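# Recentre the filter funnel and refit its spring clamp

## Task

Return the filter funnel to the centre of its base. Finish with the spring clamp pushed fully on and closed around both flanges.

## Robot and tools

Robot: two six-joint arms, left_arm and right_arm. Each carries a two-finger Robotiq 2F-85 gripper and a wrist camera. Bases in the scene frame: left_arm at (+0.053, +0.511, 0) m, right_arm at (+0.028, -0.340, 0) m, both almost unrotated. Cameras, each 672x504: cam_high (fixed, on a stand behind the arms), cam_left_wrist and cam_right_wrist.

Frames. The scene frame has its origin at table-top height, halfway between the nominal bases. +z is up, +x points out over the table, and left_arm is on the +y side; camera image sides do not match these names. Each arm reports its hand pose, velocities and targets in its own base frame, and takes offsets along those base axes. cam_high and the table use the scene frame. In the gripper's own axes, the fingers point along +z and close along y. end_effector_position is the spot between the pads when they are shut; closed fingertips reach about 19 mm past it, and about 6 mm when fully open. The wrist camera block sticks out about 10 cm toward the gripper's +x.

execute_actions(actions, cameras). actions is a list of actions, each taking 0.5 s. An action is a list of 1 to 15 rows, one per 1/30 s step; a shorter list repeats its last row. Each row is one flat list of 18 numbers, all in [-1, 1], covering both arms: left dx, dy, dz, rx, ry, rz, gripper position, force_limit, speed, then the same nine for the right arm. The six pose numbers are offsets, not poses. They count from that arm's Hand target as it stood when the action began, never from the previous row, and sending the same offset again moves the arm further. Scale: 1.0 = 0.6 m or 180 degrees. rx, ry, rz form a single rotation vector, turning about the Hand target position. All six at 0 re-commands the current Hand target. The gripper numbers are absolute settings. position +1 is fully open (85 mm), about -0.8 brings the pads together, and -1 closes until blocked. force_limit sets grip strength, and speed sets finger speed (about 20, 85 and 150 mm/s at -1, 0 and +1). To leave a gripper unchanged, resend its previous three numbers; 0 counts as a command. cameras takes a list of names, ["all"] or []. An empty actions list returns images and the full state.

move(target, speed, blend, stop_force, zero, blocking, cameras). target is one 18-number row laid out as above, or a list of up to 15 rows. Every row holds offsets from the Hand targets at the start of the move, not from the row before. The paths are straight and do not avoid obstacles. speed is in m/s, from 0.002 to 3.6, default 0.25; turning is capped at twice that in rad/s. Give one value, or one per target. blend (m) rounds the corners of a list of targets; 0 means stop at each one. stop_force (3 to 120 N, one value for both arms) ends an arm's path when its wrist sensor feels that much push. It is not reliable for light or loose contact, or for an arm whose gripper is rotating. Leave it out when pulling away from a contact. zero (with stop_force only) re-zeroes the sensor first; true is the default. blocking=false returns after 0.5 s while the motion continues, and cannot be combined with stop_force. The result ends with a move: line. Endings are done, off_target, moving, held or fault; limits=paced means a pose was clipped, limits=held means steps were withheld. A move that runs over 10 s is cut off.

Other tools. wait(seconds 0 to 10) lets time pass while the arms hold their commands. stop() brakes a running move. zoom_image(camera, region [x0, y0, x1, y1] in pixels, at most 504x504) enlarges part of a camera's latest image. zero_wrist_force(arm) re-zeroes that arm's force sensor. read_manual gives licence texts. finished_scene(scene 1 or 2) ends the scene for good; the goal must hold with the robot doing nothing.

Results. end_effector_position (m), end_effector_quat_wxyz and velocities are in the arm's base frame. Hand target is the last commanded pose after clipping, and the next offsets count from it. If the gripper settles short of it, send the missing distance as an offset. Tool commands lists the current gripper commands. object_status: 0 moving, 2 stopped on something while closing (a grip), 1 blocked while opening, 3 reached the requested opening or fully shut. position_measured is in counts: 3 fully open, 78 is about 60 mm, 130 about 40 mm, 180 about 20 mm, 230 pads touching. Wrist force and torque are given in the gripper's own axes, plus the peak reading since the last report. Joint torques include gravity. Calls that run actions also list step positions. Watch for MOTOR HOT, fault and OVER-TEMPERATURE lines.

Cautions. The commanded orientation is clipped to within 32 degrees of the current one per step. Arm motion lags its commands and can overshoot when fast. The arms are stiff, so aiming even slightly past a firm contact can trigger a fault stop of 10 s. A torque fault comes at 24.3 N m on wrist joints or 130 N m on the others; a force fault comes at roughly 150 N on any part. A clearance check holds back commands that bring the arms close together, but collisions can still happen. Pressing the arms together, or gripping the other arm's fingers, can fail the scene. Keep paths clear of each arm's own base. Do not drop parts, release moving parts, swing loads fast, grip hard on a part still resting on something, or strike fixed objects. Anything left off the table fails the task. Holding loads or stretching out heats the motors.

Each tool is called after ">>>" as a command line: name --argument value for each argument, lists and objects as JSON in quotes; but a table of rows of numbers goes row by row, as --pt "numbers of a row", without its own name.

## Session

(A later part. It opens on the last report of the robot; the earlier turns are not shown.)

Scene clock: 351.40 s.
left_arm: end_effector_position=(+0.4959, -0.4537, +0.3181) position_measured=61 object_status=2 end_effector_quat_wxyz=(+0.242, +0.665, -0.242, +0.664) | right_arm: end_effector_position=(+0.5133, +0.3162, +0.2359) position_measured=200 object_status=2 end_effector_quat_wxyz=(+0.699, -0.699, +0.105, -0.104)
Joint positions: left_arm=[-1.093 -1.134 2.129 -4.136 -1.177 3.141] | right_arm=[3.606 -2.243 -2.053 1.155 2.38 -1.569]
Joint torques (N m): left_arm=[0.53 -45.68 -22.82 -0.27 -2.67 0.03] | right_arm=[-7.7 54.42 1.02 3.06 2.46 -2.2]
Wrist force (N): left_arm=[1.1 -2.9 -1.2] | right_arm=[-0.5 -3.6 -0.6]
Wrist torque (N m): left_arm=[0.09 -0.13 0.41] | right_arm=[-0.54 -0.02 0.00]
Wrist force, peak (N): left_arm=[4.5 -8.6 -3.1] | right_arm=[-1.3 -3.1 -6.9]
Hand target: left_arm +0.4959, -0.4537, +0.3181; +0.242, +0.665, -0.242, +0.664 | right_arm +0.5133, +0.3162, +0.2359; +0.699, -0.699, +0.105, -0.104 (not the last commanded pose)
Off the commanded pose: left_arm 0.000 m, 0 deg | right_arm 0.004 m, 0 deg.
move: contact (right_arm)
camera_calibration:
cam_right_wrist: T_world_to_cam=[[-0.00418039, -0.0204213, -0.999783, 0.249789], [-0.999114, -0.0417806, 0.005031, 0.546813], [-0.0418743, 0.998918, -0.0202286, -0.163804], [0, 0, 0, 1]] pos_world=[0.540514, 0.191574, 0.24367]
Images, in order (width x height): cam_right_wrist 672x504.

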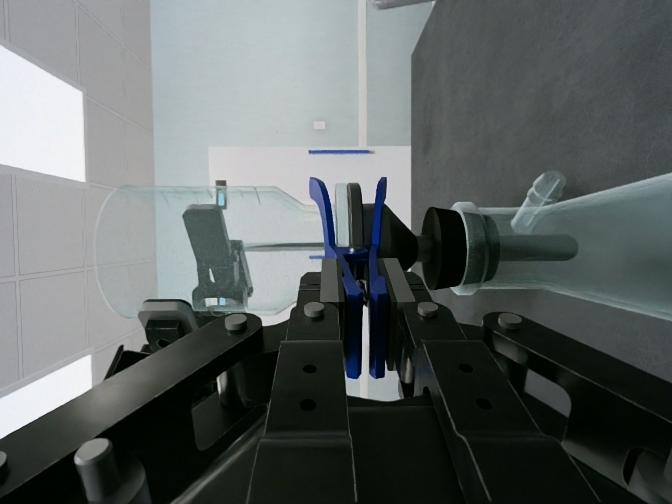

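>>> move --pt "0 0 0 0 0 0 -1 -0.9 -1 0 0 0 0 0 0 0.4 0 -1" --pt "0 0 0 0 0 0 1 -0.9 -1 0 0 0 0 0 0 0.4 0 -1" --pt "-0.153 0.1286 0 0 0 0 1 -0.9 -1 -0.0483 -0.1595 0 0 0 0 0.4 0 -1" --speed 0.15 --cameras '["all"]'

>>> zoom_image --camera "cam_right_wrist" --region '[290, 120, 420, 260]'

>>> zoom_image --camera "cam_left_wrist" --region '[280, 240, 500, 440]'

>>> zoom_image --camera "cam_high" --region '[290, 165, 370, 245]'

Scene clock: 369.10 s.
left_arm: end_effector_position=(+0.4041, -0.3766, +0.3182) position_measured=3 object_status=3 end_effector_quat_wxyz=(+0.242, +0.665, -0.242, +0.664) | right_arm: end_effector_position=(+0.4843, +0.2205, +0.2360) position_measured=78 object_status=3 end_effector_quat_wxyz=(+0.699, -0.699, +0.105, -0.104)
Joint positions: left_arm=[-1.261 -1.331 2.472 -4.283 -1.009 3.141] | right_arm=[3.411 -2.207 -2.154 1.219 2.575 -1.569]
Joint torques (N m): left_arm=[0.67 -19.58 -3.03 -1.95 -0.25 -1.28] | right_arm=[-7.6 22.66 22.26 0.19 0.03 -0.87]
Wrist force (N): left_arm=[-0.5 0.4 0.1] | right_arm=[-0.5 -4.5 2.4]
Wrist torque (N m): left_arm=[-0.08 0.03 0.22] | right_arm=[-0.56 0.11 -0.01]
Wrist force, peak (N): left_arm=[-1.3 3.4 1.1] | right_arm=[-0.7 -9.7 6.3]
Hand target: left_arm +0.4041, -0.3765, +0.3181; +0.242, +0.665, -0.242, +0.664 | right_arm +0.4844, +0.2205, +0.2359; +0.699, -0.699, +0.105, -0.104
Off the commanded pose: left_arm 0.000 m, 0 deg | right_arm 0.000 m, 0 deg.
move: done
camera_calibration:
cam_left_wrist: T_world_to_cam=[[-0.65007, -0.759874, 0.000614499, -0.0202457], [-0.248859, 0.212134, -0.945023, 0.500621], [0.717968, -0.614484, -0.327003, -0.28722], [0, 0, 0, 1]] pos_world=[0.317638, -0.298075, 0.379189]
cam_right_wrist: T_world_to_cam=[[-0.00398063, -0.0204122, -0.999784, 0.247711], [-0.999115, -0.0417832, 0.00483104, 0.51389], [-0.0418728, 0.998918, -0.0202278, -0.0694209], [0, 0, 0, 1]] pos_world=[0.511514, 0.0958742, 0.243771]

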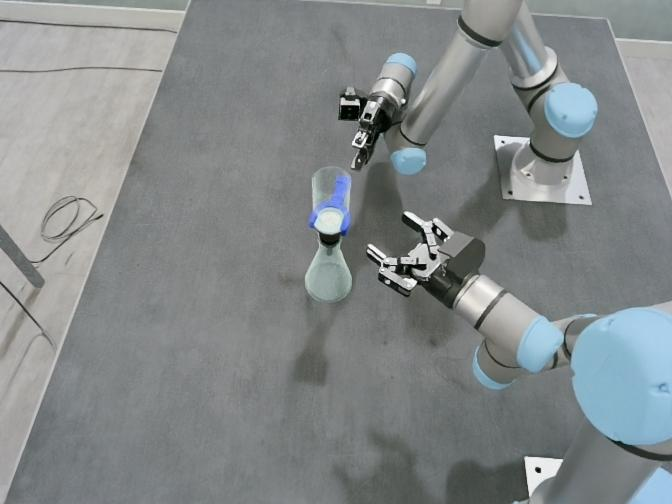

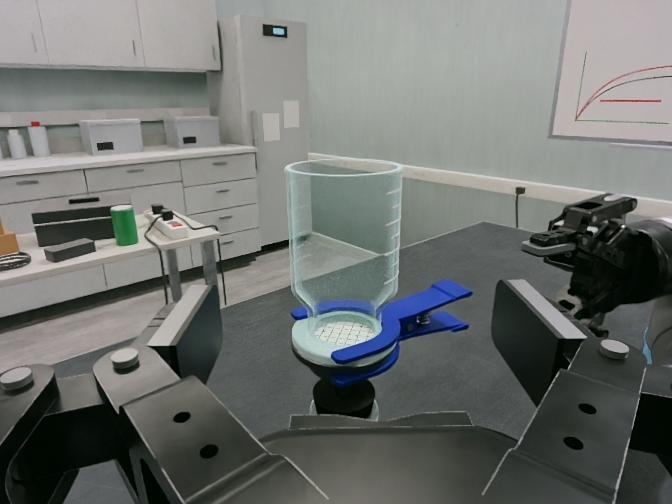

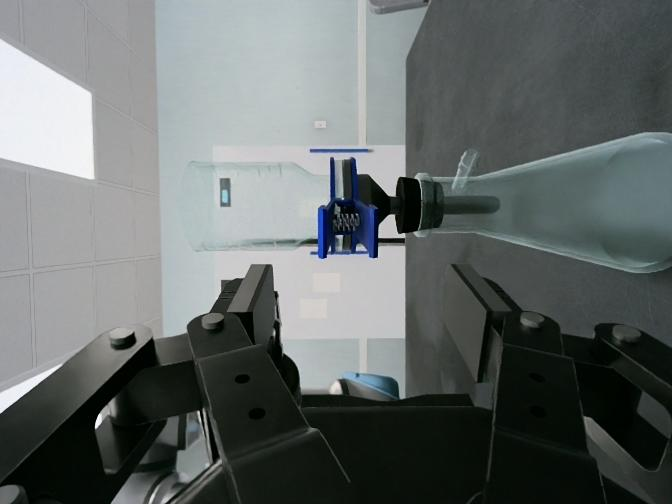

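Scaled by 3.600.

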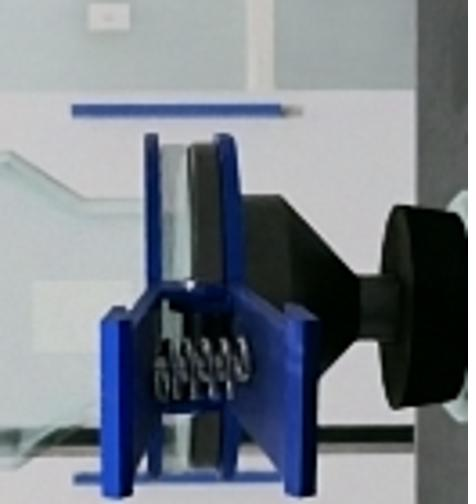

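Scaled by 2.291.

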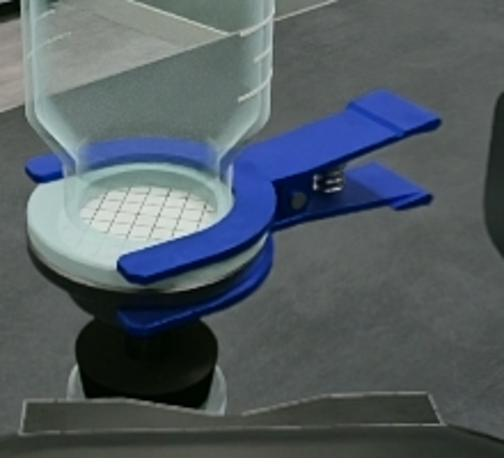

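Scaled by 6.300.

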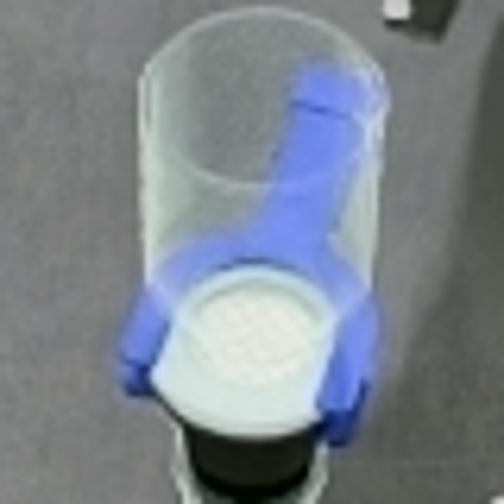

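>>> finished_scene --scene 2

The scene is finished: the task was done.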